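# Remove the curved centering from beneath a block arch

## Task

Pull the curved wooden centering out from beneath the arch while the arch keeps standing and each of its blocks stays where it was; any number of the four arms may help.

## Robot and tools

Robots: four identical i2rt Big YAM arms named arm1, arm2, arm3 and arm4. Each has six joints, a right hand with index, middle and ring fingers plus a thumb (four separately driven hinges per digit), and a wrist camera. Room cameras are cam_back, cam_front and cam_top; wrist cameras are arm1_cam_wrist to arm4_cam_wrist.

Frame: one shared scene frame in metres, origin on the floor, +z up. Arm feet (base_link, each facing its own +x): arm1 at (+0.643, -0.004, +0.797), arm2 at (+0.004, +0.658, +0.746), arm3 at (-0.650, -0.005, +0.733), arm4 at (-0.009, -0.652, +0.769). Quaternions (wxyz): arm1 (+0.017, -0.002, -0.001, +1.000), arm2 (+0.697, +0.000, -0.001, -0.718), arm3 (+1.000, -0.001, -0.004, +0.011), arm4 (+0.696, -0.004, -0.006, +0.718). So arm1 faces -x, arm3 faces +x, arm2 faces -y, arm4 faces +y. Table tops are at z=+0.720. Reach is roughly 1.06 m from the joint1 axis.

move: one action for any subset of arms. Each arm key (arm1..arm4) takes an object with: "joints" — absolute targets by name, in radians for joint1_rad..joint6_rad and on a -1..+1 scale for hand keys; "target" — one list of seven numbers [x, y, z, qw, qx, qy, qz], an absolute hand pose in the scene frame, reached by a straight path from the current hand_target; "speed" — top path speed for that target, 0.002 to 0.5 m/s (default 0.25; rotation capped at double that in rad/s), only allowed with target; "min_time_s" — 0.1 to 8 s, the shortest duration for this arm's joint motions. When target is given, joints may only carry hand keys (finger hinges, hand_current_limit, hand_speed). An arm omitted gets nothing new but may still be pushing toward older targets. "cameras" is a list of camera names or ["all"]; [] gives none. All arms start together; all target paths finish together, paced by the slowest. Actions cap at 15 s; hand paths at 10 s. Unknown keys make a call invalid; out-of-range numbers get it refused, and a refusal cancels your later move/wait/finished_scene calls in that reply.

Joint ranges (rad): joint1 -2.879..2.879 (turn about foot, + counter-clockwise from above); joint2 0..3.141 (shoulder, 0 = upper arm pointing back); joint3 0..3.019 (elbow, 0 = folded); joint4 -1.692..1.57 (hand pitch, + fingers up); joint5 -1.57..1.57 (sideways, + to arm's right); joint6 -2.094..2.094 (roll, + clockwise seen from behind). With joints 1, 5, 6 at 0 and a level forward hand, the palm faces up, thumb right; joint6 alone can't make the palm face fully down.

Hand keys: each hinge value maps linearly between its two end stops. Toward -1: _mcp curls a finger at the knuckle (straight at +0.75), _abd swings it away from the thumb (straight 0.00), _pip bends the middle hinge (straight +0.58), _dip the tip hinge (straight +0.70). Thumb: cmc swings it from beside the palm to in front (straight +0.71), axl rotates it about its own line (+0.68), mcp (+0.23) and ipl (+0.17) bend it. hand_current_limit scales motor current from 0 (at -1) to 550 mA (+1), starting at +0.4; hand_speed sets finger speed as (n+1)/2 of 8.5 rad/s, range -0.96..1, starting at -0.6. On arm2 the middle_dip goal cannot pass +90.9 degrees; larger requests are clamped and hand_goal_middle_dip shows the clamped value. Omitted hand keys keep their goals; re-sending a hinge's measured position relaxes its grip.

Hand geometry (hand point axes): +z along straight fingers, +y out of the palm face (palm at y=-0.062, back at y=-0.12), +x across the palm away from the thumb. Finger tips reach about 0.139 m past knuckles at z=-0.017. A camera mast juts from the palm side near the wrist and can collide.

wait: seconds 0 to 10, plus optional cameras; nothing new is commanded. zoom_image: camera name and region [x0, y0, x1, y1] in pixels, at most 504 by 504, on that camera's latest image. finished_scene: scene number; ends the scene irreversibly, so only call it once the centering is out and the arch stands unaided.

Results: "move" line lists each moved arm as done or its worst status. joint_status/hand_status: "off_target" (stopped short, maybe still pushing), "time_out" (arm keeps a nearby target and keeps pushing; send current positions to relax), "not_followed" (a safety check withheld targets, shown with "joint command not followed" or "pose unreachable"). on_its_own reports uncommanded behaviour; "held at" is a target, not a reading. "as last shown" marks arms not in the action whose lines are repeated. hand gives the hand pose; hand_target the pose of the held joint targets. hand_state words per motor: moving, goal, blocked, overload. Currents in mA (+ pushes toward -1). Joint torques include gravity, offsets and noise; numbers 3 and 4 wrap at ±28 N m. Joint velocities read "within noise" at rest. MOTOR HOT appears near 85 °C; at 100 °C the arm drops for 30–60 s (OVER-TEMPERATURE FAULT, keys show limit_stop_at_motor_heat; resend targets afterwards). Finger motors above 495 mA for 5 s shut off for 10 s.

Cautions: the controller limits each step to 100 mm and 20 degrees from the measured pose and uses damped IK, so hands lag, drift and may overshoot speed, especially near full stretch; expect centimetre errors. Joint-space moves can swing wide. Arms keep pushing on contact, so avoid pressing into the arch, table or each other; robot-to-robot squeezing (including gripping another hand) is penalised, while object contact is not. Don't knock blocks, drop the support from height, slam, or send anything out of the work area. Loose items may occasionally be nudged by outside pushes. The scene keeps running while you deliberate, holding the last command.

Each tool is called after "Emit:" by a JSON object that holds its "method" and its "body", one argument or row to a line.

## Session

Emit:
{"method": "move", "body": {

}}

Scene clock: 0.00 s.
Joint torques (N m): no reading
Motor temperatures (°C): arm1=[33 42 41 34 32 35] | arm2=[40 33 38 43 34 41] | arm3=[38 46 33 43 34 35] | arm4=[39 40 33 38 38 35]
Heat: arm1: hottest joint2_rad 42 °C; arm2: hottest joint4_rad 43 °C; arm3: hottest joint2_rad 46 °C; arm4: hottest joint2_rad 40 °C.
Joint velocities: within noise
arm1.joint_positions: joint1_rad=-0.893 joint2_rad=+0.597 joint3_rad=+1.445 joint4_rad=-1.258 joint5_rad=-0.116 joint6_rad=+1.060 hand_index_mcp=+0.753 hand_index_abd=+0.000 hand_index_pip=+0.577 hand_index_dip=+0.696 hand_middle_mcp=+0.753 hand_middle_abd=+0.000 hand_middle_pip=+0.577 hand_middle_dip=+0.696 hand_ring_mcp=+0.753 hand_ring_abd=+0.000 hand_ring_pip=+0.577 hand_ring_dip=+0.696 hand_thumb_cmc=+0.714 hand_thumb_axl=+0.677 hand_thumb_mcp=+0.226 hand_thumb_ipl=+0.168 hand_current_limit=+0.400 hand_speed=-0.600
arm1.joint_status: not commanded
arm1.hand_state: goal,goal,goal,goal,goal,goal,goal,goal,goal,goal,goal,goal,goal,goal,goal,goal
arm1.index_mcp_current_ma: 0
arm1.index_abd_current_ma: 0
arm1.index_pip_current_ma: 0
arm1.index_dip_current_ma: 0
arm1.middle_mcp_current_ma: 0
arm1.middle_abd_current_ma: 0
arm1.middle_pip_current_ma: 0
arm1.middle_dip_current_ma: 0
arm1.ring_mcp_current_ma: 0
arm1.ring_abd_current_ma: 0
arm1.ring_pip_current_ma: 0
arm1.ring_dip_current_ma: 0
arm1.thumb_cmc_current_ma: 0
arm1.thumb_axl_current_ma: 0
arm1.thumb_mcp_current_ma: 0
arm1.thumb_ipl_current_ma: 0
arm1.hand_goal_index_mcp: 0.754
arm1.hand_goal_index_abd: 0.000
arm1.hand_goal_index_pip: 0.576
arm1.hand_goal_index_dip: 0.696
arm1.hand_goal_middle_mcp: 0.754
arm1.hand_goal_middle_abd: 0.000
arm1.hand_goal_middle_pip: 0.576
arm1.hand_goal_middle_dip: 0.696
arm1.hand_goal_ring_mcp: 0.754
arm1.hand_goal_ring_abd: 0.000
arm1.hand_goal_ring_pip: 0.576
arm1.hand_goal_ring_dip: 0.696
arm1.hand_goal_thumb_cmc: 0.714
arm1.hand_goal_thumb_axl: 0.678
arm1.hand_goal_thumb_mcp: 0.226
arm1.hand_goal_thumb_ipl: 0.168
arm1.hand: x=+0.5465 y=+0.2279 z=+1.4008 quat_wxyz=(-0.442, +0.141, +0.824, +0.325) (m; scene frame)
arm1.hand_target: x=+0.5490 y=+0.2245 z=+1.4115 quat_wxyz=(-0.449, +0.139, +0.818, +0.332) (m; scene frame)
arm1.hand_status: not commanded
arm2.joint_positions: joint1_rad=+0.026 joint2_rad=+0.643 joint3_rad=+1.411 joint4_rad=-1.287 joint5_rad=+0.093 joint6_rad=+1.162 hand_index_mcp=+0.753 hand_index_abd=+0.000 hand_index_pip=+0.577 hand_index_dip=+0.696 hand_middle_mcp=+0.753 hand_middle_abd=+0.000 hand_middle_pip=+0.577 hand_middle_dip=+0.696 hand_ring_mcp=+0.753 hand_ring_abd=+0.000 hand_ring_pip=+0.577 hand_ring_dip=+0.696 hand_thumb_cmc=+0.714 hand_thumb_axl=+0.677 hand_thumb_mcp=+0.226 hand_thumb_ipl=+0.168 hand_current_limit=+0.400 hand_speed=-0.600
arm2.joint_status: not commanded
arm2.hand_state: goal,goal,goal,goal,goal,goal,goal,goal,goal,goal,goal,goal,goal,goal,goal,goal
arm2.index_mcp_current_ma: 0
arm2.index_abd_current_ma: 0
arm2.index_pip_current_ma: 0
arm2.index_dip_current_ma: 0
arm2.middle_mcp_current_ma: 0
arm2.middle_abd_current_ma: 0
arm2.middle_pip_current_ma: 0
arm2.middle_dip_current_ma: 0
arm2.ring_mcp_current_ma: 0
arm2.ring_abd_current_ma: 0
arm2.ring_pip_current_ma: 0
arm2.ring_dip_current_ma: 0
arm2.thumb_cmc_current_ma: 0
arm2.thumb_axl_current_ma: 0
arm2.thumb_mcp_current_ma: 0
arm2.thumb_ipl_current_ma: 0
arm2.hand_goal_index_mcp: 0.754
arm2.hand_goal_index_abd: 0.000
arm2.hand_goal_index_pip: 0.576
arm2.hand_goal_index_dip: 0.696
arm2.hand_goal_middle_mcp: 0.754
arm2.hand_goal_middle_abd: 0.000
arm2.hand_goal_middle_pip: 0.576
arm2.hand_goal_middle_dip: 0.696
arm2.hand_goal_ring_mcp: 0.754
arm2.hand_goal_ring_abd: 0.000
arm2.hand_goal_ring_pip: 0.576
arm2.hand_goal_ring_dip: 0.696
arm2.hand_goal_thumb_cmc: 0.714
arm2.hand_goal_thumb_axl: 0.678
arm2.hand_goal_thumb_mcp: 0.226
arm2.hand_goal_thumb_ipl: 0.168
arm2.hand: x=-0.1014 y=+0.4106 z=+1.3164 quat_wxyz=(+0.442, +0.708, -0.495, +0.241) (m; scene frame)
arm2.hand_target: x=-0.1015 y=+0.4137 z=+1.3285 quat_wxyz=(+0.451, +0.702, -0.492, +0.248) (m; scene frame)
arm2.hand_status: not commanded
arm3.joint_positions: joint1_rad=-0.860 joint2_rad=+0.645 joint3_rad=+1.472 joint4_rad=-1.308 joint5_rad=+0.105 joint6_rad=+1.008 hand_index_mcp=+0.753 hand_index_abd=+0.000 hand_index_pip=+0.577 hand_index_dip=+0.696 hand_middle_mcp=+0.753 hand_middle_abd=+0.000 hand_middle_pip=+0.577 hand_middle_dip=+0.696 hand_ring_mcp=+0.753 hand_ring_abd=+0.000 hand_ring_pip=+0.577 hand_ring_dip=+0.696 hand_thumb_cmc=+0.714 hand_thumb_axl=+0.677 hand_thumb_mcp=+0.226 hand_thumb_ipl=+0.168 hand_current_limit=+0.400 hand_speed=-0.600
arm3.joint_status: not commanded
arm3.hand_state: goal,goal,goal,goal,goal,goal,goal,goal,goal,goal,goal,goal,goal,goal,goal,goal
arm3.index_mcp_current_ma: 0
arm3.index_abd_current_ma: 0
arm3.index_pip_current_ma: 0
arm3.index_dip_current_ma: 0
arm3.middle_mcp_current_ma: 0
arm3.middle_abd_current_ma: 0
arm3.middle_pip_current_ma: 0
arm3.middle_dip_current_ma: 0
arm3.ring_mcp_current_ma: 0
arm3.ring_abd_current_ma: 0
arm3.ring_pip_current_ma: 0
arm3.ring_dip_current_ma: 0
arm3.thumb_cmc_current_ma: 0
arm3.thumb_axl_current_ma: 0
arm3.thumb_mcp_current_ma: 0
arm3.thumb_ipl_current_ma: 0
arm3.hand_goal_index_mcp: 0.754
arm3.hand_goal_index_abd: 0.000
arm3.hand_goal_index_pip: 0.576
arm3.hand_goal_index_dip: 0.696
arm3.hand_goal_middle_mcp: 0.754
arm3.hand_goal_middle_abd: 0.000
arm3.hand_goal_middle_pip: 0.576
arm3.hand_goal_middle_dip: 0.696
arm3.hand_goal_ring_mcp: 0.754
arm3.hand_goal_ring_abd: 0.000
arm3.hand_goal_ring_pip: 0.576
arm3.hand_goal_ring_dip: 0.696
arm3.hand_goal_thumb_cmc: 0.714
arm3.hand_goal_thumb_axl: 0.678
arm3.hand_goal_thumb_mcp: 0.226
arm3.hand_goal_thumb_ipl: 0.168
arm3.hand: x=-0.5694 y=-0.2517 z=+1.3411 quat_wxyz=(+0.368, +0.840, -0.145, +0.371) (m; scene frame)
arm3.hand_target: x=-0.5718 y=-0.2490 z=+1.3504 quat_wxyz=(+0.374, +0.834, -0.145, +0.378) (m; scene frame)
arm3.hand_status: not commanded
arm4.joint_positions: joint1_rad=+0.002 joint2_rad=+0.640 joint3_rad=+1.352 joint4_rad=-1.260 joint5_rad=-0.057 joint6_rad=+1.182 hand_index_mcp=+0.753 hand_index_abd=+0.000 hand_index_pip=+0.577 hand_index_dip=+0.696 hand_middle_mcp=+0.753 hand_middle_abd=+0.000 hand_middle_pip=+0.577 hand_middle_dip=+0.696 hand_ring_mcp=+0.753 hand_ring_abd=+0.000 hand_ring_pip=+0.577 hand_ring_dip=+0.696 hand_thumb_cmc=+0.714 hand_thumb_axl=+0.677 hand_thumb_mcp=+0.226 hand_thumb_ipl=+0.168 hand_current_limit=+0.400 hand_speed=-0.600
arm4.joint_status: not commanded
arm4.hand_state: goal,goal,goal,goal,goal,goal,goal,goal,goal,goal,goal,goal,goal,goal,goal,goal
arm4.index_mcp_current_ma: 0
arm4.index_abd_current_ma: 0
arm4.index_pip_current_ma: 0
arm4.index_dip_current_ma: 0
arm4.middle_mcp_current_ma: 0
arm4.middle_abd_current_ma: 0
arm4.middle_pip_current_ma: 0
arm4.middle_dip_current_ma: 0
arm4.ring_mcp_current_ma: 0
arm4.ring_abd_current_ma: 0
arm4.ring_pip_current_ma: 0
arm4.ring_dip_current_ma: 0
arm4.thumb_cmc_current_ma: 0
arm4.thumb_axl_current_ma: 0
arm4.thumb_mcp_current_ma: 0
arm4.thumb_ipl_current_ma: 0
arm4.hand_goal_index_mcp: 0.754
arm4.hand_goal_index_abd: 0.000
arm4.hand_goal_index_pip: 0.576
arm4.hand_goal_index_dip: 0.696
arm4.hand_goal_middle_mcp: 0.754
arm4.hand_goal_middle_abd: 0.000
arm4.hand_goal_middle_pip: 0.576
arm4.hand_goal_middle_dip: 0.696
arm4.hand_goal_ring_mcp: 0.754
arm4.hand_goal_ring_abd: 0.000
arm4.hand_goal_ring_pip: 0.576
arm4.hand_goal_ring_dip: 0.696
arm4.hand_goal_thumb_cmc: 0.714
arm4.hand_goal_thumb_axl: 0.678
arm4.hand_goal_thumb_mcp: 0.226
arm4.hand_goal_thumb_ipl: 0.168
arm4.hand: x=+0.0525 y=-0.3823 z=+1.3097 quat_wxyz=(-0.296, +0.459, +0.741, +0.392) (m; scene frame)
arm4.hand_target: x=+0.0524 y=-0.3847 z=+1.3217 quat_wxyz=(-0.302, +0.455, +0.736, +0.401) (m; scene frame)
arm4.hand_status: not commanded
pictures: arm1_cam_wrist, arm2_cam_wrist, arm3_cam_wrist, arm4_cam_wrist, cam_back, cam_front, cam_top
Images, in order (width x height): arm1_cam_wrist 672x504, arm2_cam_wrist 672x504, arm3_cam_wrist 672x504, arm4_cam_wrist 672x504, cam_back 672x504, cam_front 672x504, cam_top 672x504.

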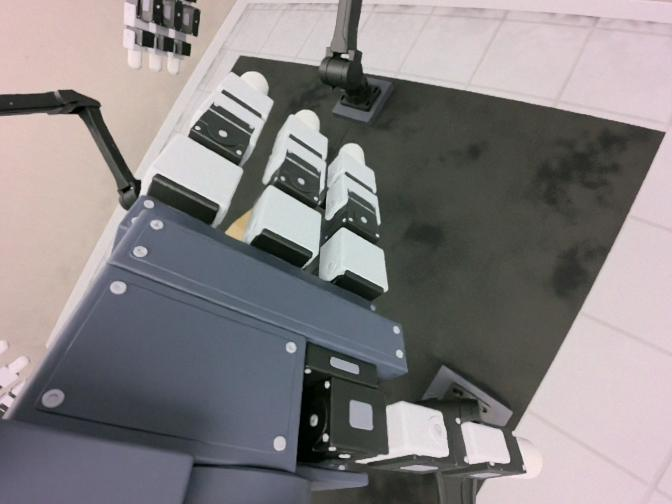

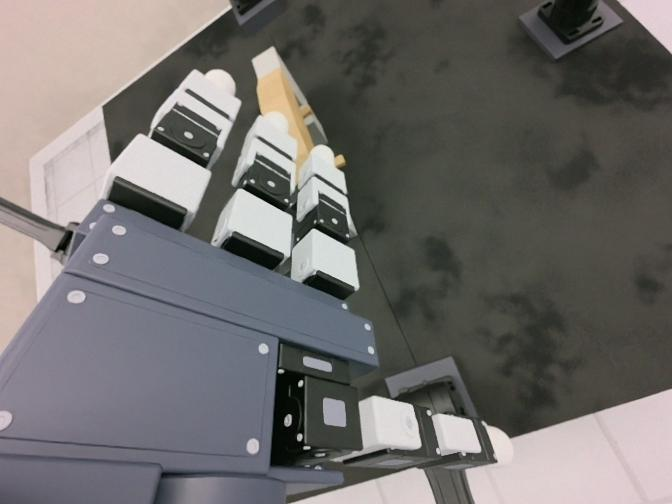

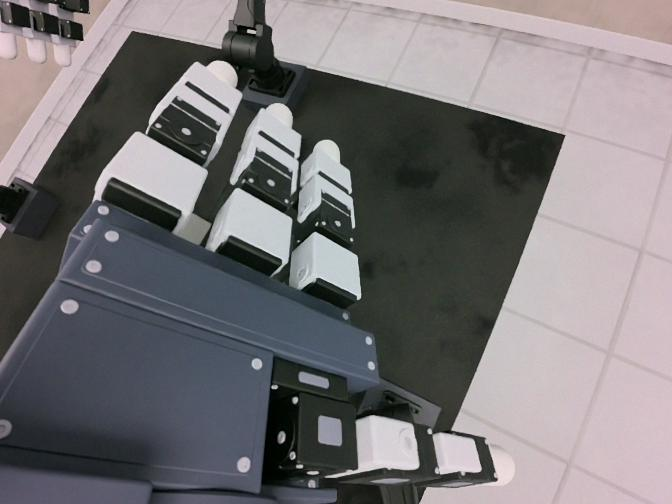

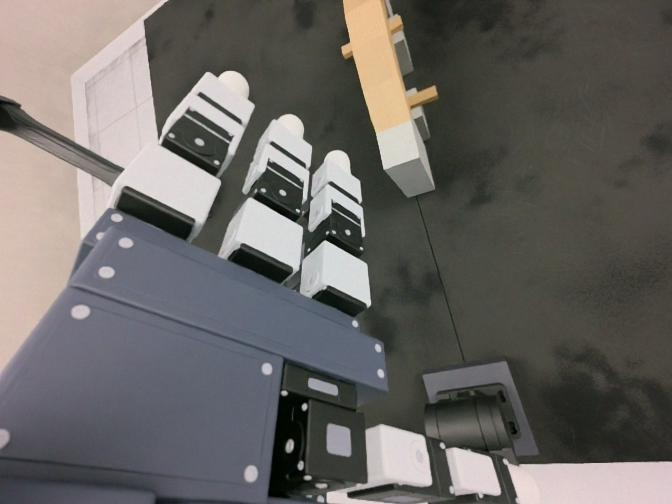

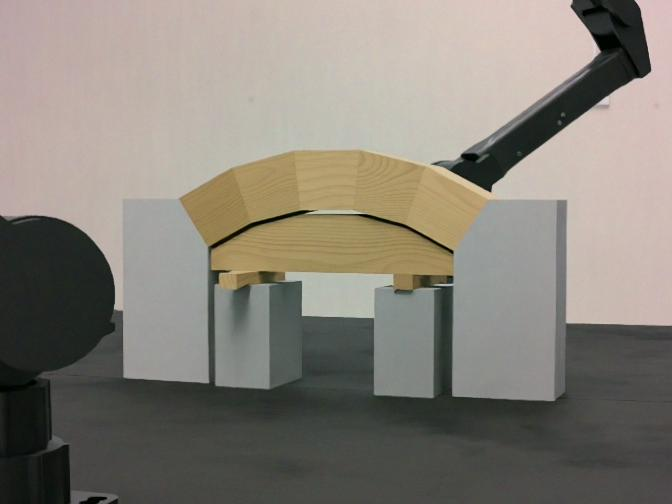

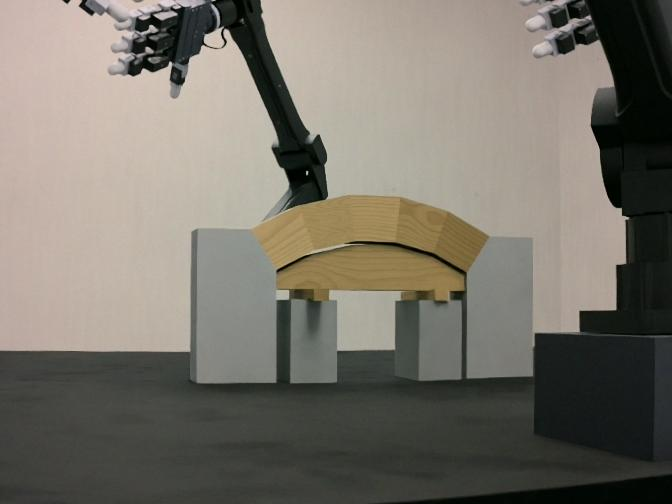

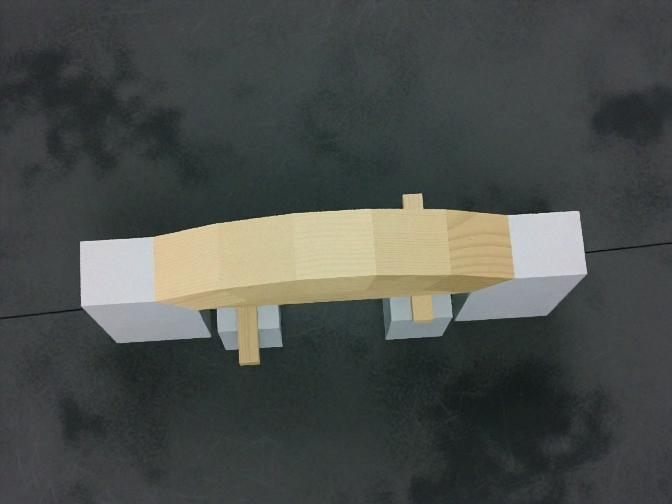

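Emit:
{"method": "zoom_image", "body": {
  "camera": "cam_back",
  "region": [110, 130, 580, 410]
}}

Emit:
{"method": "zoom_image", "body": {
  "camera": "cam_front",
  "region": [180, 180, 540, 400]
}}

Emit:
{"method": "zoom_image", "body": {
  "camera": "cam_top",
  "region": [60, 170, 560, 390]
}}

Scaled by 1.072 from the camera's 672x504 image, which has a finer 960x720 frame.

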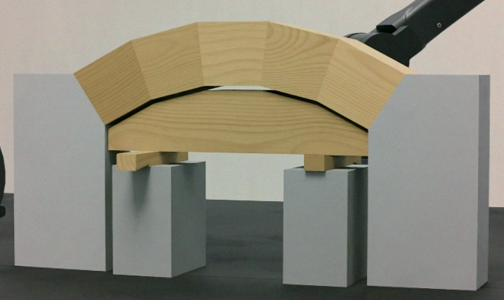

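Scaled by 1.400 from the camera's 672x504 image, which has a finer 960x720 frame.

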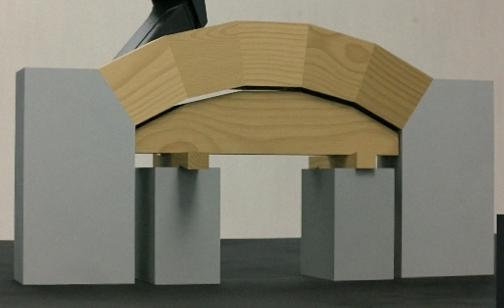

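Scaled by 1.008 from the camera's 672x504 image, which has a finer 960x720 frame.

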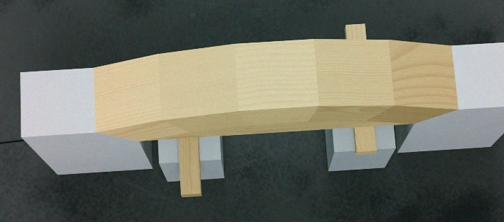

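Emit:
{"method": "move", "body": {
  "arm3": {"joints": {"joint1_rad": 0.0, "joint5_rad": 0.0, "joint6_rad": 0.0}, "min_time_s": 3},
  "cameras": ["arm3_cam_wrist", "cam_back", "cam_front", "cam_top"]
}}

Scene clock: 6.50 s.
Joint torques (N m): arm1=[-0.97 2.84 9.66 1.99 -0.05 -0.05] | arm2=[-0.03 2.32 9.52 2.41 0.11 -0.09] | arm3=[1.55 2.96 9.31 2.63 -0.03 -0.14] | arm4=[-0.62 0.62 8.7 1.5 0 -0.11]
Motor temperatures (°C): arm1=[33 42 41 34 32 35] | arm2=[40 33 39 43 34 41] | arm3=[38 46 33 43 34 34] | arm4=[39 40 33 38 37 34]
Heat: arm1: hottest joint2_rad 42 °C; arm2: hottest joint4_rad 43 °C; arm3: hottest joint2_rad 46 °C; arm4: hottest joint2_rad 40 °C.
move: arm3 done
Joint velocities: within noise
arm1, arm2, arm4: as last shown
arm1.joint_positions: joint1_rad=-0.893 joint2_rad=+0.597 joint3_rad=+1.445 joint4_rad=-1.258 joint5_rad=-0.116 joint6_rad=+1.060 hand_index_mcp=+0.755 hand_index_abd=+0.001 hand_index_pip=+0.577 hand_index_dip=+0.696 hand_middle_mcp=+0.755 hand_middle_abd=+0.001 hand_middle_pip=+0.577 hand_middle_dip=+0.696 hand_ring_mcp=+0.755 hand_ring_abd=+0.001 hand_ring_pip=+0.577 hand_ring_dip=+0.696 hand_thumb_cmc=+0.715 hand_thumb_axl=+0.677 hand_thumb_mcp=+0.226 hand_thumb_ipl=+0.168 hand_current_limit=+0.400 hand_speed=-0.600
arm2.joint_positions: joint1_rad=+0.026 joint2_rad=+0.643 joint3_rad=+1.411 joint4_rad=-1.287 joint5_rad=+0.093 joint6_rad=+1.162 hand_index_mcp=+0.755 hand_index_abd=+0.000 hand_index_pip=+0.577 hand_index_dip=+0.696 hand_middle_mcp=+0.755 hand_middle_abd=+0.000 hand_middle_pip=+0.577 hand_middle_dip=+0.696 hand_ring_mcp=+0.755 hand_ring_abd=+0.000 hand_ring_pip=+0.577 hand_ring_dip=+0.696 hand_thumb_cmc=+0.715 hand_thumb_axl=+0.677 hand_thumb_mcp=+0.226 hand_thumb_ipl=+0.168 hand_current_limit=+0.400 hand_speed=-0.600
arm3.joint_positions: joint1_rad=-0.013 joint2_rad=+0.645 joint3_rad=+1.472 joint4_rad=-1.308 joint5_rad=+0.002 joint6_rad=+0.008 hand_index_mcp=+0.760 hand_index_abd=+0.000 hand_index_pip=+0.577 hand_index_dip=+0.696 hand_middle_mcp=+0.760 hand_middle_abd=+0.000 hand_middle_pip=+0.577 hand_middle_dip=+0.696 hand_ring_mcp=+0.759 hand_ring_abd=+0.000 hand_ring_pip=+0.577 hand_ring_dip=+0.696 hand_thumb_cmc=+0.720 hand_thumb_axl=+0.677 hand_thumb_mcp=+0.226 hand_thumb_ipl=+0.168 hand_current_limit=+0.400 hand_speed=-0.600
arm3.joint_status: all done
arm3.hand_state: goal,goal,goal,goal,goal,goal,goal,goal,goal,goal,goal,goal,goal,goal,goal,goal
arm3.index_mcp_current_ma: 1
arm3.index_abd_current_ma: 0
arm3.index_pip_current_ma: 0
arm3.index_dip_current_ma: 0
arm3.middle_mcp_current_ma: 1
arm3.middle_abd_current_ma: 0
arm3.middle_pip_current_ma: 0
arm3.middle_dip_current_ma: 0
arm3.ring_mcp_current_ma: 1
arm3.ring_abd_current_ma: 0
arm3.ring_pip_current_ma: 0
arm3.ring_dip_current_ma: 0
arm3.thumb_cmc_current_ma: 1
arm3.thumb_axl_current_ma: 0
arm3.thumb_mcp_current_ma: 0
arm3.thumb_ipl_current_ma: 0
arm3.hand_goal_index_mcp: 0.754
arm3.hand_goal_index_abd: 0.000
arm3.hand_goal_index_pip: 0.576
arm3.hand_goal_index_dip: 0.696
arm3.hand_goal_middle_mcp: 0.754
arm3.hand_goal_middle_abd: 0.000
arm3.hand_goal_middle_pip: 0.576
arm3.hand_goal_middle_dip: 0.696
arm3.hand_goal_ring_mcp: 0.754
arm3.hand_goal_ring_abd: 0.000
arm3.hand_goal_ring_pip: 0.576
arm3.hand_goal_ring_dip: 0.696
arm3.hand_goal_thumb_cmc: 0.714
arm3.hand_goal_thumb_axl: 0.678
arm3.hand_goal_thumb_mcp: 0.226
arm3.hand_goal_thumb_ipl: 0.168
arm3.hand: x=-0.3778 y=-0.0248 z=+1.3897 quat_wxyz=(+0.367, +0.602, +0.604, +0.371) (m; scene frame)
arm3.hand_target: x=-0.3822 y=-0.0204 z=+1.3999 quat_wxyz=(+0.372, +0.592, +0.606, +0.379) (m; scene frame)
arm3.hand_status: not commanded
arm4.joint_positions: joint1_rad=+0.002 joint2_rad=+0.640 joint3_rad=+1.352 joint4_rad=-1.260 joint5_rad=-0.057 joint6_rad=+1.182 hand_index_mcp=+0.754 hand_index_abd=+0.000 hand_index_pip=+0.577 hand_index_dip=+0.696 hand_middle_mcp=+0.754 hand_middle_abd=+0.000 hand_middle_pip=+0.577 hand_middle_dip=+0.696 hand_ring_mcp=+0.754 hand_ring_abd=+0.000 hand_ring_pip=+0.577 hand_ring_dip=+0.696 hand_thumb_cmc=+0.714 hand_thumb_axl=+0.677 hand_thumb_mcp=+0.226 hand_thumb_ipl=+0.168 hand_current_limit=+0.400 hand_speed=-0.600
pictures: arm3_cam_wrist, cam_back, cam_front, cam_top
Images, in order (width x height): arm3_cam_wrist 672x504, cam_back 672x504, cam_front 672x504, cam_top 672x504.

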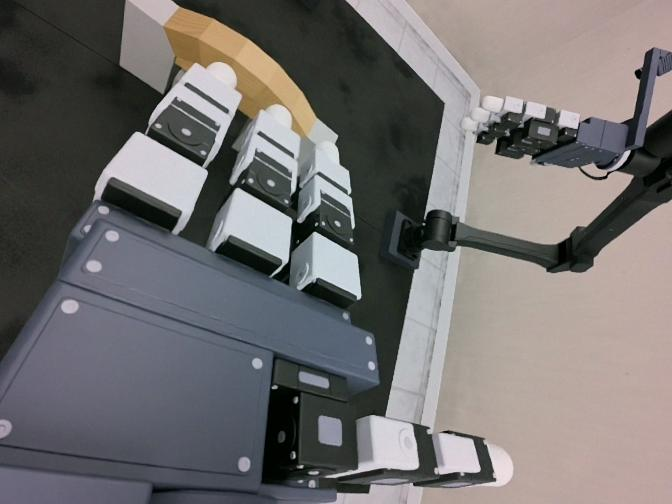

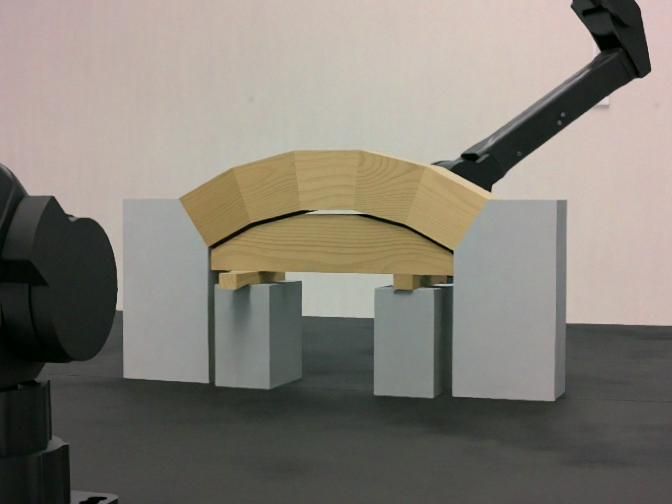

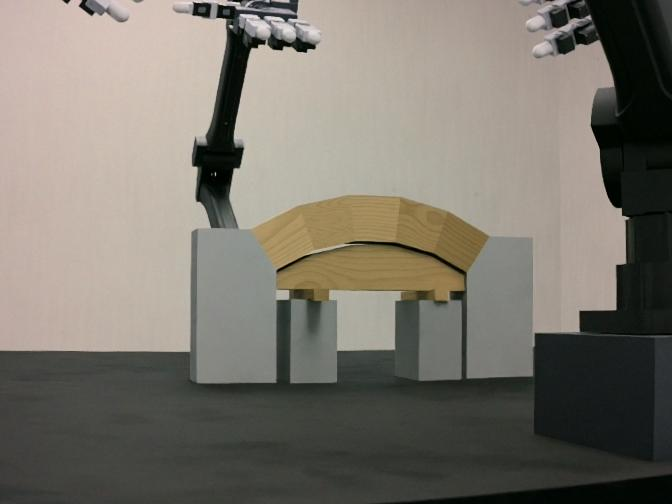

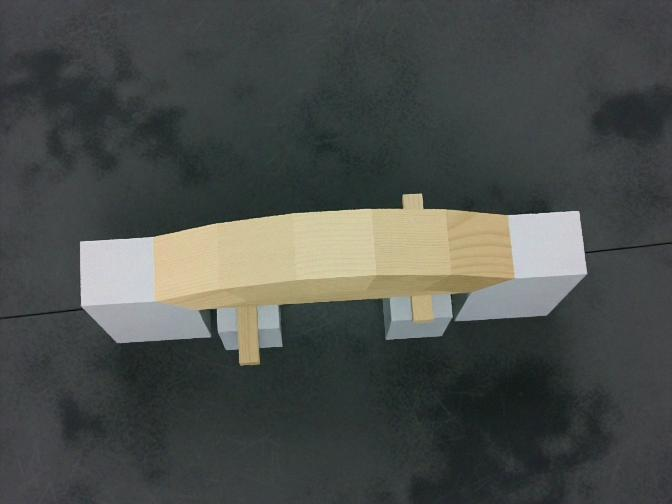

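Emit:
{"method": "move", "body": {
  "arm3": {"target": [-0.34, 0.0, 1.0, 0.5, 0.5, 0.5, 0.5], "speed": 0.15},
  "cameras": ["arm3_cam_wrist", "cam_back", "cam_front", "cam_top"]
}}

Scene clock: 10.87 s.
Joint torques (N m): arm1=[-0.73 2.55 9.63 1.99 -0.06 -0.01] | arm2=[-0.09 2.32 9.52 2.43 0.11 -0.09] | arm3=[2.49 1.55 8.72 3.54 0.02 -0.15] | arm4=[-0.62 0.62 8.7 1.47 0 -0.11]
Motor temperatures (°C): arm1=[33 42 42 34 32 35] | arm2=[40 33 39 43 34 41] | arm3=[38 46 34 43 34 34] | arm4=[39 40 34 38 37 34]
Heat: arm1: hottest joint2_rad 42 °C; arm2: hottest joint4_rad 43 °C; arm3: hottest joint2_rad 46 °C; arm4: hottest joint2_rad 40 °C.
move: arm3 done
Joint velocities: within noise
arm1, arm2, arm4: as last shown
arm3.joint_positions: joint1_rad=+0.163 joint2_rad=+0.660 joint3_rad=+0.006 joint4_rad=+0.640 joint5_rad=+0.196 joint6_rad=+0.012 hand_index_mcp=+0.762 hand_index_abd=+0.000 hand_index_pip=+0.577 hand_index_dip=+0.696 hand_middle_mcp=+0.762 hand_middle_abd=+0.000 hand_middle_pip=+0.577 hand_middle_dip=+0.696 hand_ring_mcp=+0.762 hand_ring_abd=+0.000 hand_ring_pip=+0.577 hand_ring_dip=+0.696 hand_thumb_cmc=+0.722 hand_thumb_axl=+0.677 hand_thumb_mcp=+0.226 hand_thumb_ipl=+0.168 hand_current_limit=+0.400 hand_speed=-0.600
arm3.joint_status: not commanded
arm3.hand_state: goal,goal,goal,goal,goal,goal,goal,goal,goal,goal,goal,goal,goal,goal,goal,goal
arm3.index_mcp_current_ma: 1
arm3.index_abd_current_ma: 0
arm3.index_pip_current_ma: 0
arm3.index_dip_current_ma: 0
arm3.middle_mcp_current_ma: 1
arm3.middle_abd_current_ma: 0
arm3.middle_pip_current_ma: 0
arm3.middle_dip_current_ma: 0
arm3.ring_mcp_current_ma: 1
arm3.ring_abd_current_ma: 0
arm3.ring_pip_current_ma: 0
arm3.ring_dip_current_ma: 0
arm3.thumb_cmc_current_ma: 1
arm3.thumb_axl_current_ma: 0
arm3.thumb_mcp_current_ma: 0
arm3.thumb_ipl_current_ma: 0
arm3.hand_goal_index_mcp: 0.754
arm3.hand_goal_index_abd: 0.000
arm3.hand_goal_index_pip: 0.576
arm3.hand_goal_index_dip: 0.696
arm3.hand_goal_middle_mcp: 0.754
arm3.hand_goal_middle_abd: 0.000
arm3.hand_goal_middle_pip: 0.576
arm3.hand_goal_middle_dip: 0.696
arm3.hand_goal_ring_mcp: 0.754
arm3.hand_goal_ring_abd: 0.000
arm3.hand_goal_ring_pip: 0.576
arm3.hand_goal_ring_dip: 0.696
arm3.hand_goal_thumb_cmc: 0.714
arm3.hand_goal_thumb_axl: 0.678
arm3.hand_goal_thumb_mcp: 0.226
arm3.hand_goal_thumb_ipl: 0.168
arm3.hand: x=-0.3384 y=-0.0042 z=+1.0014 quat_wxyz=(+0.500, +0.505, +0.497, +0.498) (m; scene frame)
arm3.hand_target: x=-0.3400 y=-0.0001 z=+1.0001 quat_wxyz=(+0.500, +0.500, +0.500, +0.500) (m; scene frame)
arm3.hand_status: done (0.005 m and 0.8 deg from the pose sent, 0.392 m and 27.1 deg at the start)
pictures: arm3_cam_wrist, cam_back, cam_front, cam_top
Images, in order (width x height): arm3_cam_wrist 672x504, cam_back 672x504, cam_front 672x504, cam_top 672x504.

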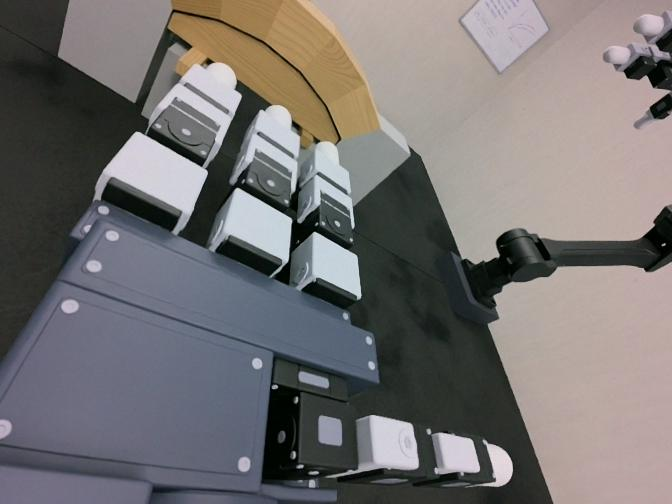

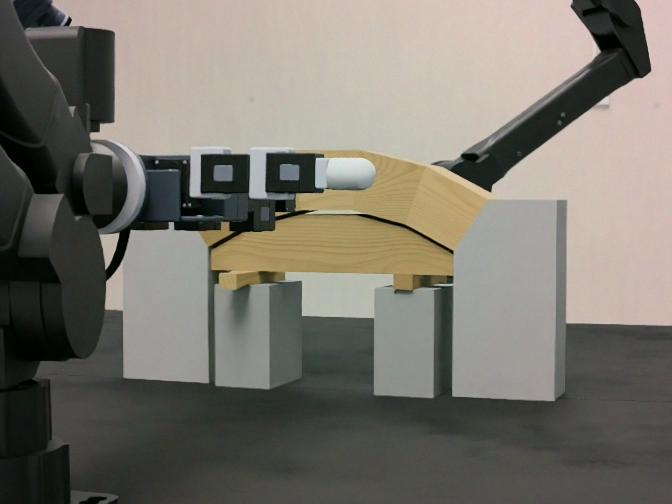

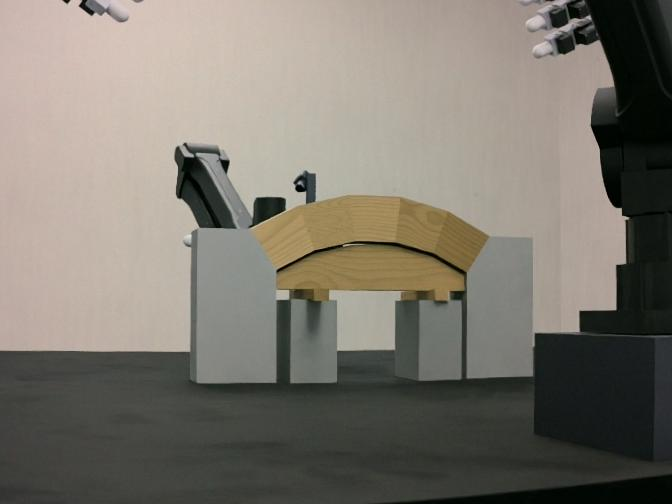

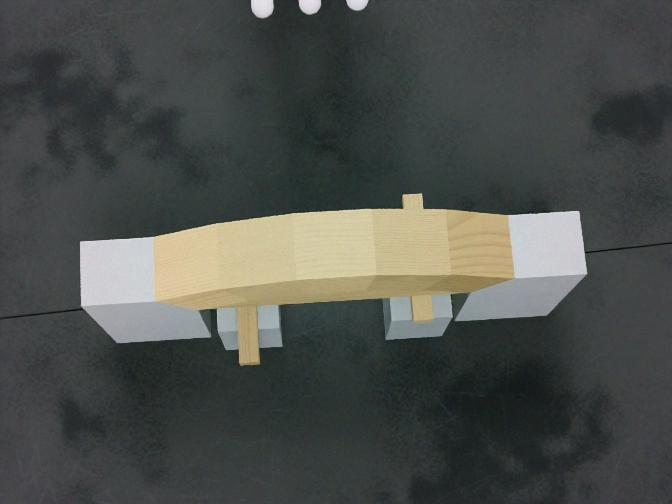

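Emit:
{"method": "zoom_image", "body": {
  "camera": "arm3_cam_wrist",
  "region": [130, 0, 430, 220]
}}

Emit:
{"method": "zoom_image", "body": {
  "camera": "cam_back",
  "region": [190, 140, 480, 300]
}}

Emit:
{"method": "zoom_image", "body": {
  "camera": "cam_front",
  "region": [240, 180, 500, 320]
}}

Scaled by 1.680 from the camera's 672x504 image, which has a finer 960x720 frame.

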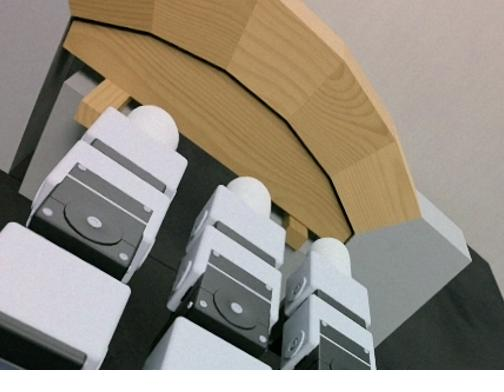

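Scaled by 1.738 from the camera's 672x504 image, which has a finer 960x720 frame.

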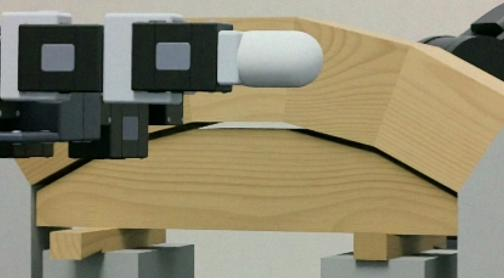

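Scaled by 1.938 from the camera's 672x504 image, which has a finer 960x720 frame.

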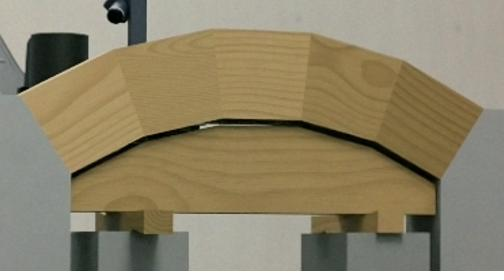

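Emit:
{"method": "move", "body": {
  "arm3": {"target": [-0.28, 0.12, 0.96, 0.6533, 0.2706, 0.2706, 0.6533], "speed": 0.15},
  "cameras": ["arm3_cam_wrist", "cam_back", "cam_front", "cam_top"]
}}

Scene clock: 20.43 s.
Joint torques (N m): arm1=[-0.38 2.67 9.57 2.14 -0.04 -0.03] | arm2=[-0.09 2.32 9.54 2.41 0.11 -0.1] | arm3=[2.02 -6.07 4.33 3.11 -0.06 0.03] | arm4=[-0.56 0.62 8.7 1.5 0 -0.11]
Motor temperatures (°C): arm1=[33 42 42 34 32 35] | arm2=[40 33 41 42 34 40] | arm3=[38 46 34 43 34 34] | arm4=[39 40 34 38 37 34]
Heat: arm1: hottest joint2_rad 42 °C; arm2: hottest joint4_rad 42 °C; arm3: hottest joint2_rad 46 °C; arm4: hottest joint2_rad 40 °C.
move: arm3 off_target
Joint velocities: within noise
arm1, arm2, arm4: as last shown
arm3.joint_positions: joint1_rad=+0.620 joint2_rad=+1.693 joint3_rad=+0.242 joint4_rad=+1.547 joint5_rad=+0.693 joint6_rad=-0.026 hand_index_mcp=+0.762 hand_index_abd=+0.000 hand_index_pip=+0.577 hand_index_dip=+0.696 hand_middle_mcp=+0.762 hand_middle_abd=+0.000 hand_middle_pip=+0.577 hand_middle_dip=+0.696 hand_ring_mcp=+0.762 hand_ring_abd=+0.000 hand_ring_pip=+0.577 hand_ring_dip=+0.696 hand_thumb_cmc=+0.722 hand_thumb_axl=+0.677 hand_thumb_mcp=+0.226 hand_thumb_ipl=+0.168 hand_current_limit=+0.400 hand_speed=-0.600
arm3.joint_status: not commanded
arm3.hand_state: goal,goal,goal,goal,goal,goal,goal,goal,goal,goal,goal,goal,goal,goal,goal,goal
arm3.index_mcp_current_ma: 1
arm3.index_abd_current_ma: 0
arm3.index_pip_current_ma: 0
arm3.index_dip_current_ma: 0
arm3.middle_mcp_current_ma: 1
arm3.middle_abd_current_ma: 0
arm3.middle_pip_current_ma: 0
arm3.middle_dip_current_ma: 0
arm3.ring_mcp_current_ma: 1
arm3.ring_abd_current_ma: 0
arm3.ring_pip_current_ma: 0
arm3.ring_dip_current_ma: 0
arm3.thumb_cmc_current_ma: 1
arm3.thumb_axl_current_ma: 0
arm3.thumb_mcp_current_ma: 0
arm3.thumb_ipl_current_ma: 0
arm3.hand_goal_index_mcp: 0.754
arm3.hand_goal_index_abd: 0.000
arm3.hand_goal_index_pip: 0.576
arm3.hand_goal_index_dip: 0.696
arm3.hand_goal_middle_mcp: 0.754
arm3.hand_goal_middle_abd: 0.000
arm3.hand_goal_middle_pip: 0.576
arm3.hand_goal_middle_dip: 0.696
arm3.hand_goal_ring_mcp: 0.754
arm3.hand_goal_ring_abd: 0.000
arm3.hand_goal_ring_pip: 0.576
arm3.hand_goal_ring_dip: 0.696
arm3.hand_goal_thumb_cmc: 0.714
arm3.hand_goal_thumb_axl: 0.678
arm3.hand_goal_thumb_mcp: 0.226
arm3.hand_goal_thumb_ipl: 0.168
arm3.hand: x=-0.2821 y=+0.1131 z=+0.9585 quat_wxyz=(+0.525, +0.499, +0.458, +0.515) (m; scene frame)
arm3.hand_target: x=-0.2799 y=+0.1200 z=+0.9606 quat_wxyz=(+0.521, +0.497, +0.451, +0.527) (m; scene frame)
arm3.hand_status: off_target (0.007 m and 40.3 deg from the pose sent, 0.143 m and 45.2 deg at the start; pose on its path clipped on 64 of 109 steps; a joint's target at an end of its range on 83 of 109 steps)
pictures: arm3_cam_wrist, cam_back, cam_front, cam_top
Images, in order (width x height): arm3_cam_wrist 672x504, cam_back 672x504, cam_front 672x504, cam_top 672x504.

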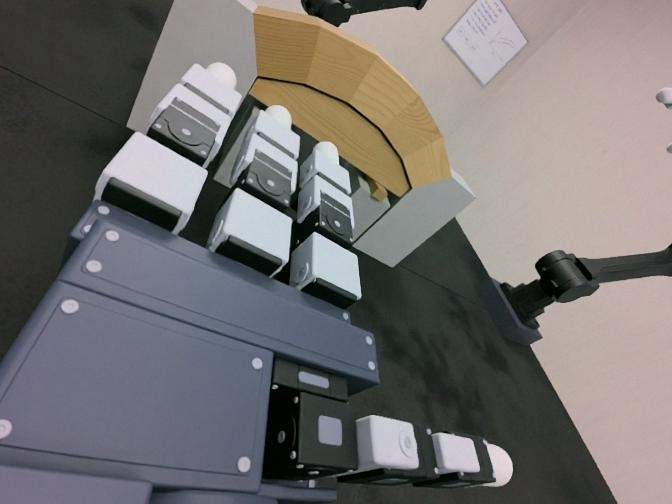

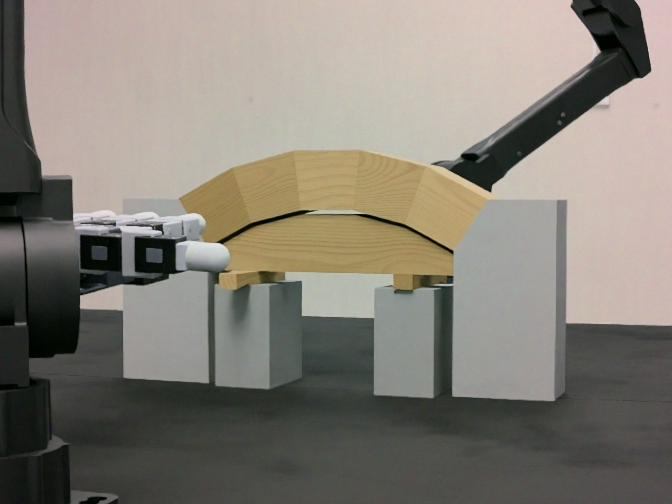

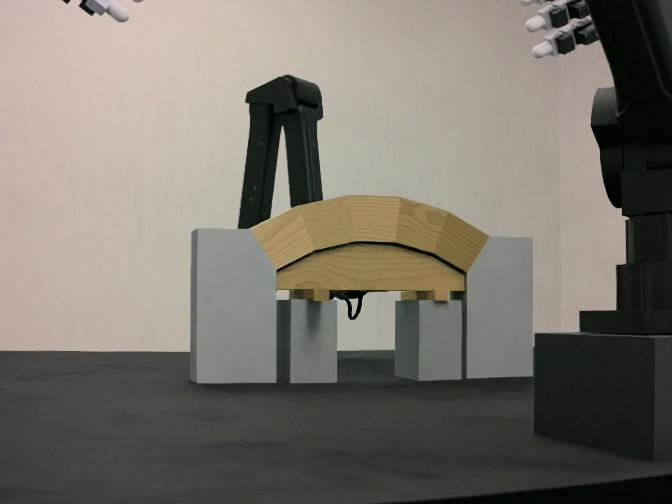

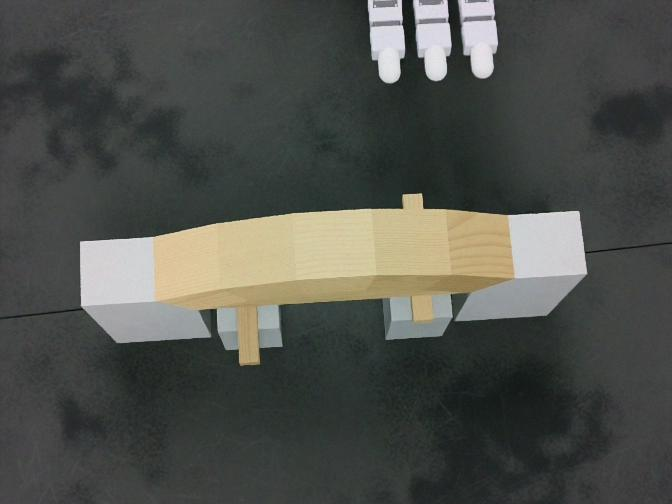

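Emit:
{"method": "zoom_image", "body": {
  "camera": "arm3_cam_wrist",
  "region": [200, 0, 500, 280]
}}

Emit:
{"method": "zoom_image", "body": {
  "camera": "cam_back",
  "region": [360, 230, 480, 320]
}}

Emit:
{"method": "zoom_image", "body": {
  "camera": "cam_front",
  "region": [260, 270, 480, 320]
}}

Emit:
{"method": "zoom_image", "body": {
  "camera": "cam_top",
  "region": [190, 180, 490, 380]
}}

Scaled by 1.680 from the camera's 672x504 image, which has a finer 960x720 frame.

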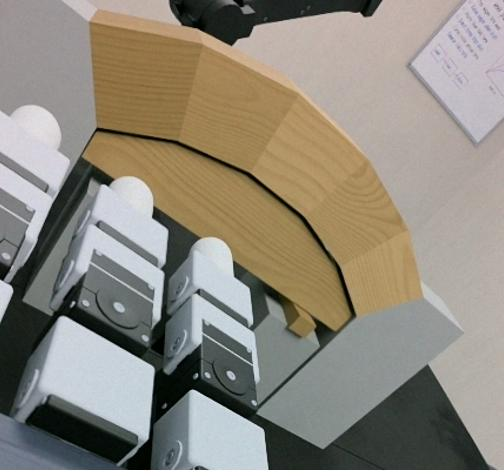

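Scaled by 4.200 from the camera's 672x504 image, which has a finer 960x720 frame.

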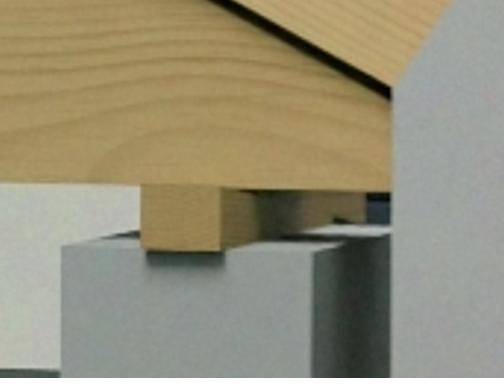

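Scaled by 2.291 from the camera's 672x504 image, which has a finer 960x720 frame.

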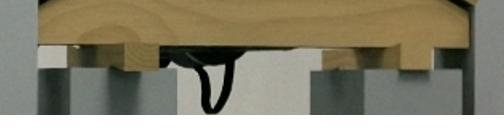

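Scaled by 1.680 from the camera's 672x504 image, which has a finer 960x720 frame.

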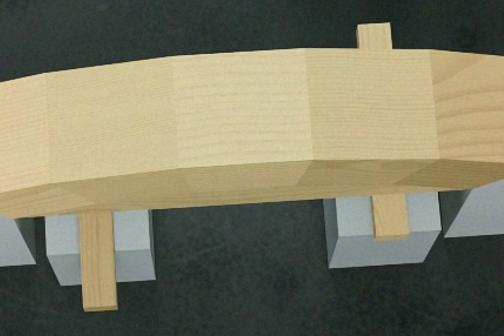

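Emit:
{"method": "zoom_image", "body": {
  "camera": "cam_top",
  "region": [440, 190, 600, 350]
}}

Emit:
{"method": "zoom_image", "body": {
  "camera": "cam_top",
  "region": [70, 220, 230, 360]
}}

Emit:
{"method": "zoom_image", "body": {
  "camera": "cam_top",
  "region": [200, 270, 300, 380]
}}

Emit:
{"method": "zoom_image", "body": {
  "camera": "cam_top",
  "region": [370, 180, 470, 350]
}}

Scaled by 3.150 from the camera's 672x504 image, which has a finer 960x720 frame.

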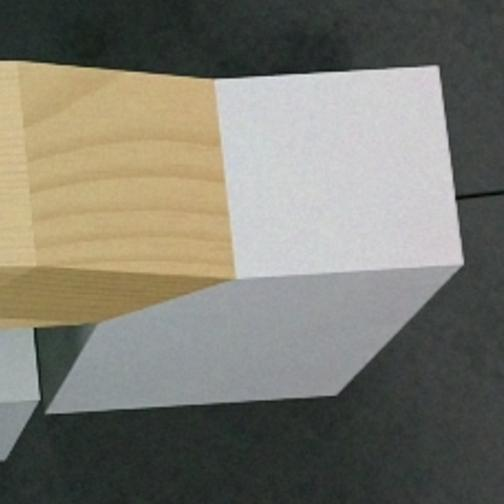

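Scaled by 3.150 from the camera's 672x504 image, which has a finer 960x720 frame.

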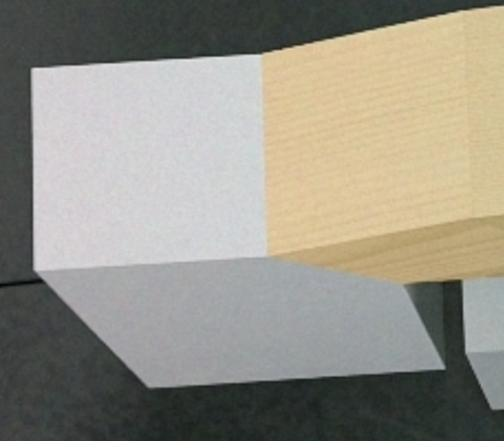

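Scaled by 4.582 from the camera's 672x504 image, which has a finer 960x720 frame.

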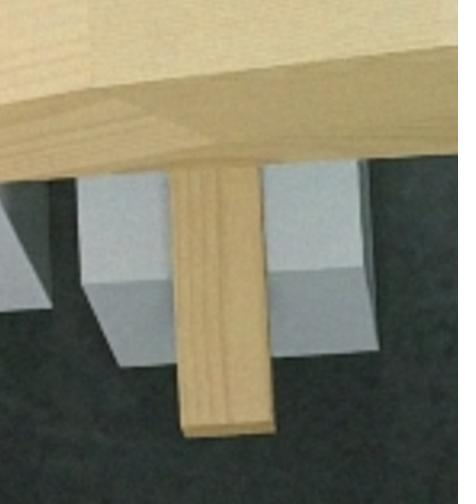

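Scaled by 2.965 from the camera's 672x504 image, which has a finer 960x720 frame.

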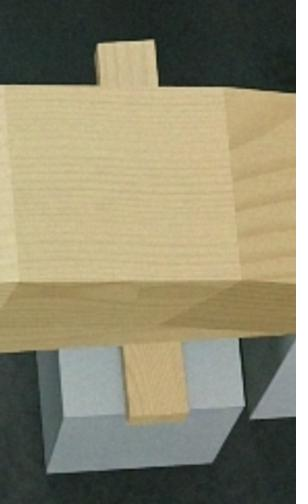

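Emit:
{"method": "move", "body": {
  "arm3": {"target": [-0.24, 0.0, 0.98, 0.5, 0.5, 0.5, 0.5], "speed": 0.15},
  "cameras": ["arm3_cam_wrist", "cam_back", "cam_front", "cam_top"]
}}

Scene clock: 25.73 s.
Joint torques (N m): arm1=[-0.38 2.84 9.48 2.03 -0.04 -0.02] | arm2=[-0.09 2.26 9.54 2.41 0.11 -0.09] | arm3=[0.38 -5.89 5.89 2.21 -0.05 -0.04] | arm4=[-0.5 0.62 8.7 1.48 0 -0.12]
Motor temperatures (°C): arm1=[33 42 43 34 32 34] | arm2=[40 33 41 42 34 40] | arm3=[38 46 34 43 33 34] | arm4=[39 39 35 38 37 34]
Heat: arm1: hottest joint3_rad 43 °C; arm2: hottest joint4_rad 42 °C; arm3: hottest joint2_rad 46 °C; arm4: hottest joint1_rad 39 °C.
move: arm3 done
Joint velocities: within noise
arm1, arm2, arm4: as last shown
arm3.joint_positions: joint1_rad=+0.107 joint2_rad=+1.403 joint3_rad=+0.202 joint4_rad=+1.192 joint5_rad=+0.120 joint6_rad=+0.002 hand_index_mcp=+0.762 hand_index_abd=+0.000 hand_index_pip=+0.577 hand_index_dip=+0.696 hand_middle_mcp=+0.762 hand_middle_abd=+0.000 hand_middle_pip=+0.577 hand_middle_dip=+0.696 hand_ring_mcp=+0.762 hand_ring_abd=+0.000 hand_ring_pip=+0.577 hand_ring_dip=+0.696 hand_thumb_cmc=+0.722 hand_thumb_axl=+0.677 hand_thumb_mcp=+0.226 hand_thumb_ipl=+0.168 hand_current_limit=+0.400 hand_speed=-0.600
arm3.joint_status: not commanded
arm3.hand_state: goal,goal,goal,goal,goal,goal,goal,goal,goal,goal,goal,goal,goal,goal,goal,goal
arm3.index_mcp_current_ma: 1
arm3.index_abd_current_ma: 0
arm3.index_pip_current_ma: 0
arm3.index_dip_current_ma: 0
arm3.middle_mcp_current_ma: 1
arm3.middle_abd_current_ma: 0
arm3.middle_pip_current_ma: 0
arm3.middle_dip_current_ma: 0
arm3.ring_mcp_current_ma: 1
arm3.ring_abd_current_ma: 0
arm3.ring_pip_current_ma: 0
arm3.ring_dip_current_ma: 0
arm3.thumb_cmc_current_ma: 1
arm3.thumb_axl_current_ma: 0
arm3.thumb_mcp_current_ma: 0
arm3.thumb_ipl_current_ma: 0
arm3.hand_goal_index_mcp: 0.754
arm3.hand_goal_index_abd: 0.000
arm3.hand_goal_index_pip: 0.576
arm3.hand_goal_index_dip: 0.696
arm3.hand_goal_middle_mcp: 0.754
arm3.hand_goal_middle_abd: 0.000
arm3.hand_goal_middle_pip: 0.576
arm3.hand_goal_middle_dip: 0.696
arm3.hand_goal_ring_mcp: 0.754
arm3.hand_goal_ring_abd: 0.000
arm3.hand_goal_ring_pip: 0.576
arm3.hand_goal_ring_dip: 0.696
arm3.hand_goal_thumb_cmc: 0.714
arm3.hand_goal_thumb_axl: 0.678
arm3.hand_goal_thumb_mcp: 0.226
arm3.hand_goal_thumb_ipl: 0.168
arm3.hand: x=-0.2415 y=+0.0046 z=+0.9781 quat_wxyz=(+0.498, +0.497, +0.503, +0.502) (m; scene frame)
arm3.hand_target: x=-0.2401 y=-0.0001 z=+0.9801 quat_wxyz=(+0.500, +0.500, +0.500, +0.500) (m; scene frame)
arm3.hand_status: done (0.005 m and 0.6 deg from the pose sent, 0.123 m and 5.9 deg at the start)
pictures: arm3_cam_wrist, cam_back, cam_front, cam_top
Images, in order (width x height): arm3_cam_wrist 672x504, cam_back 672x504, cam_front 672x504, cam_top 672x504.

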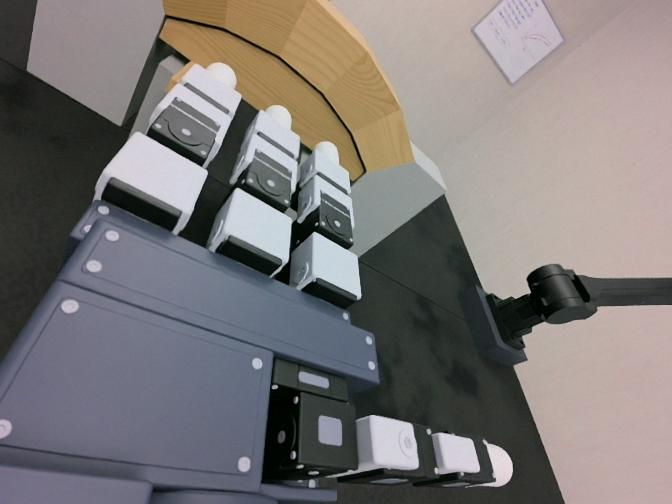

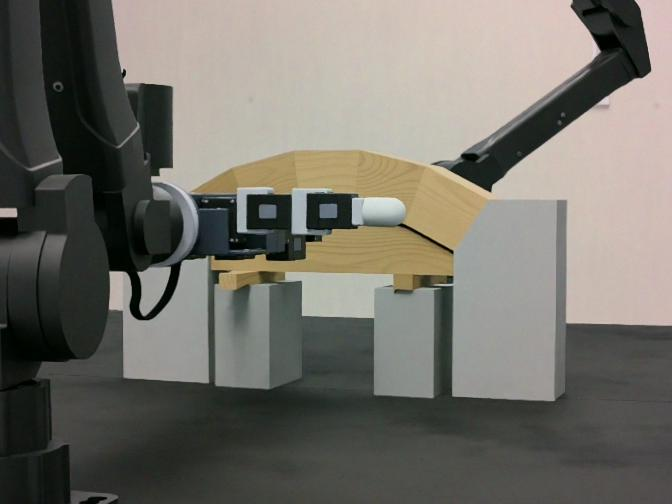

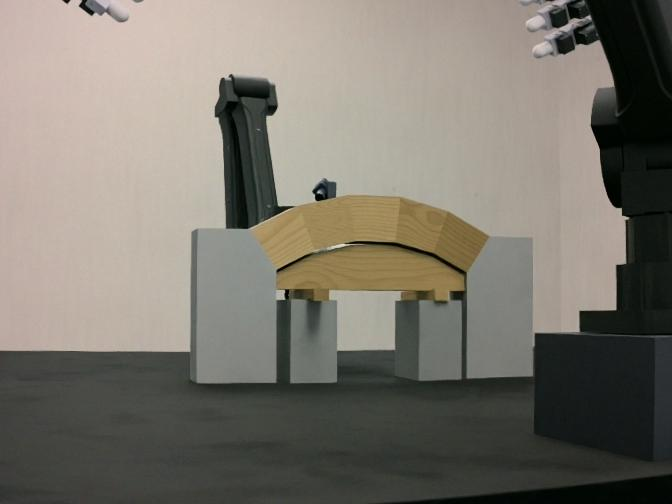

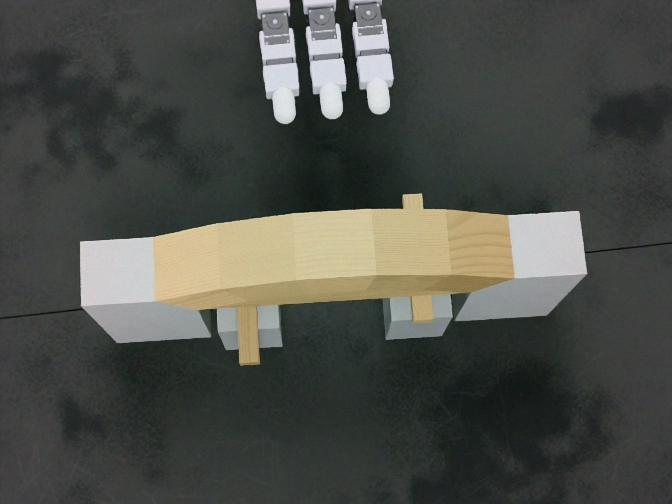

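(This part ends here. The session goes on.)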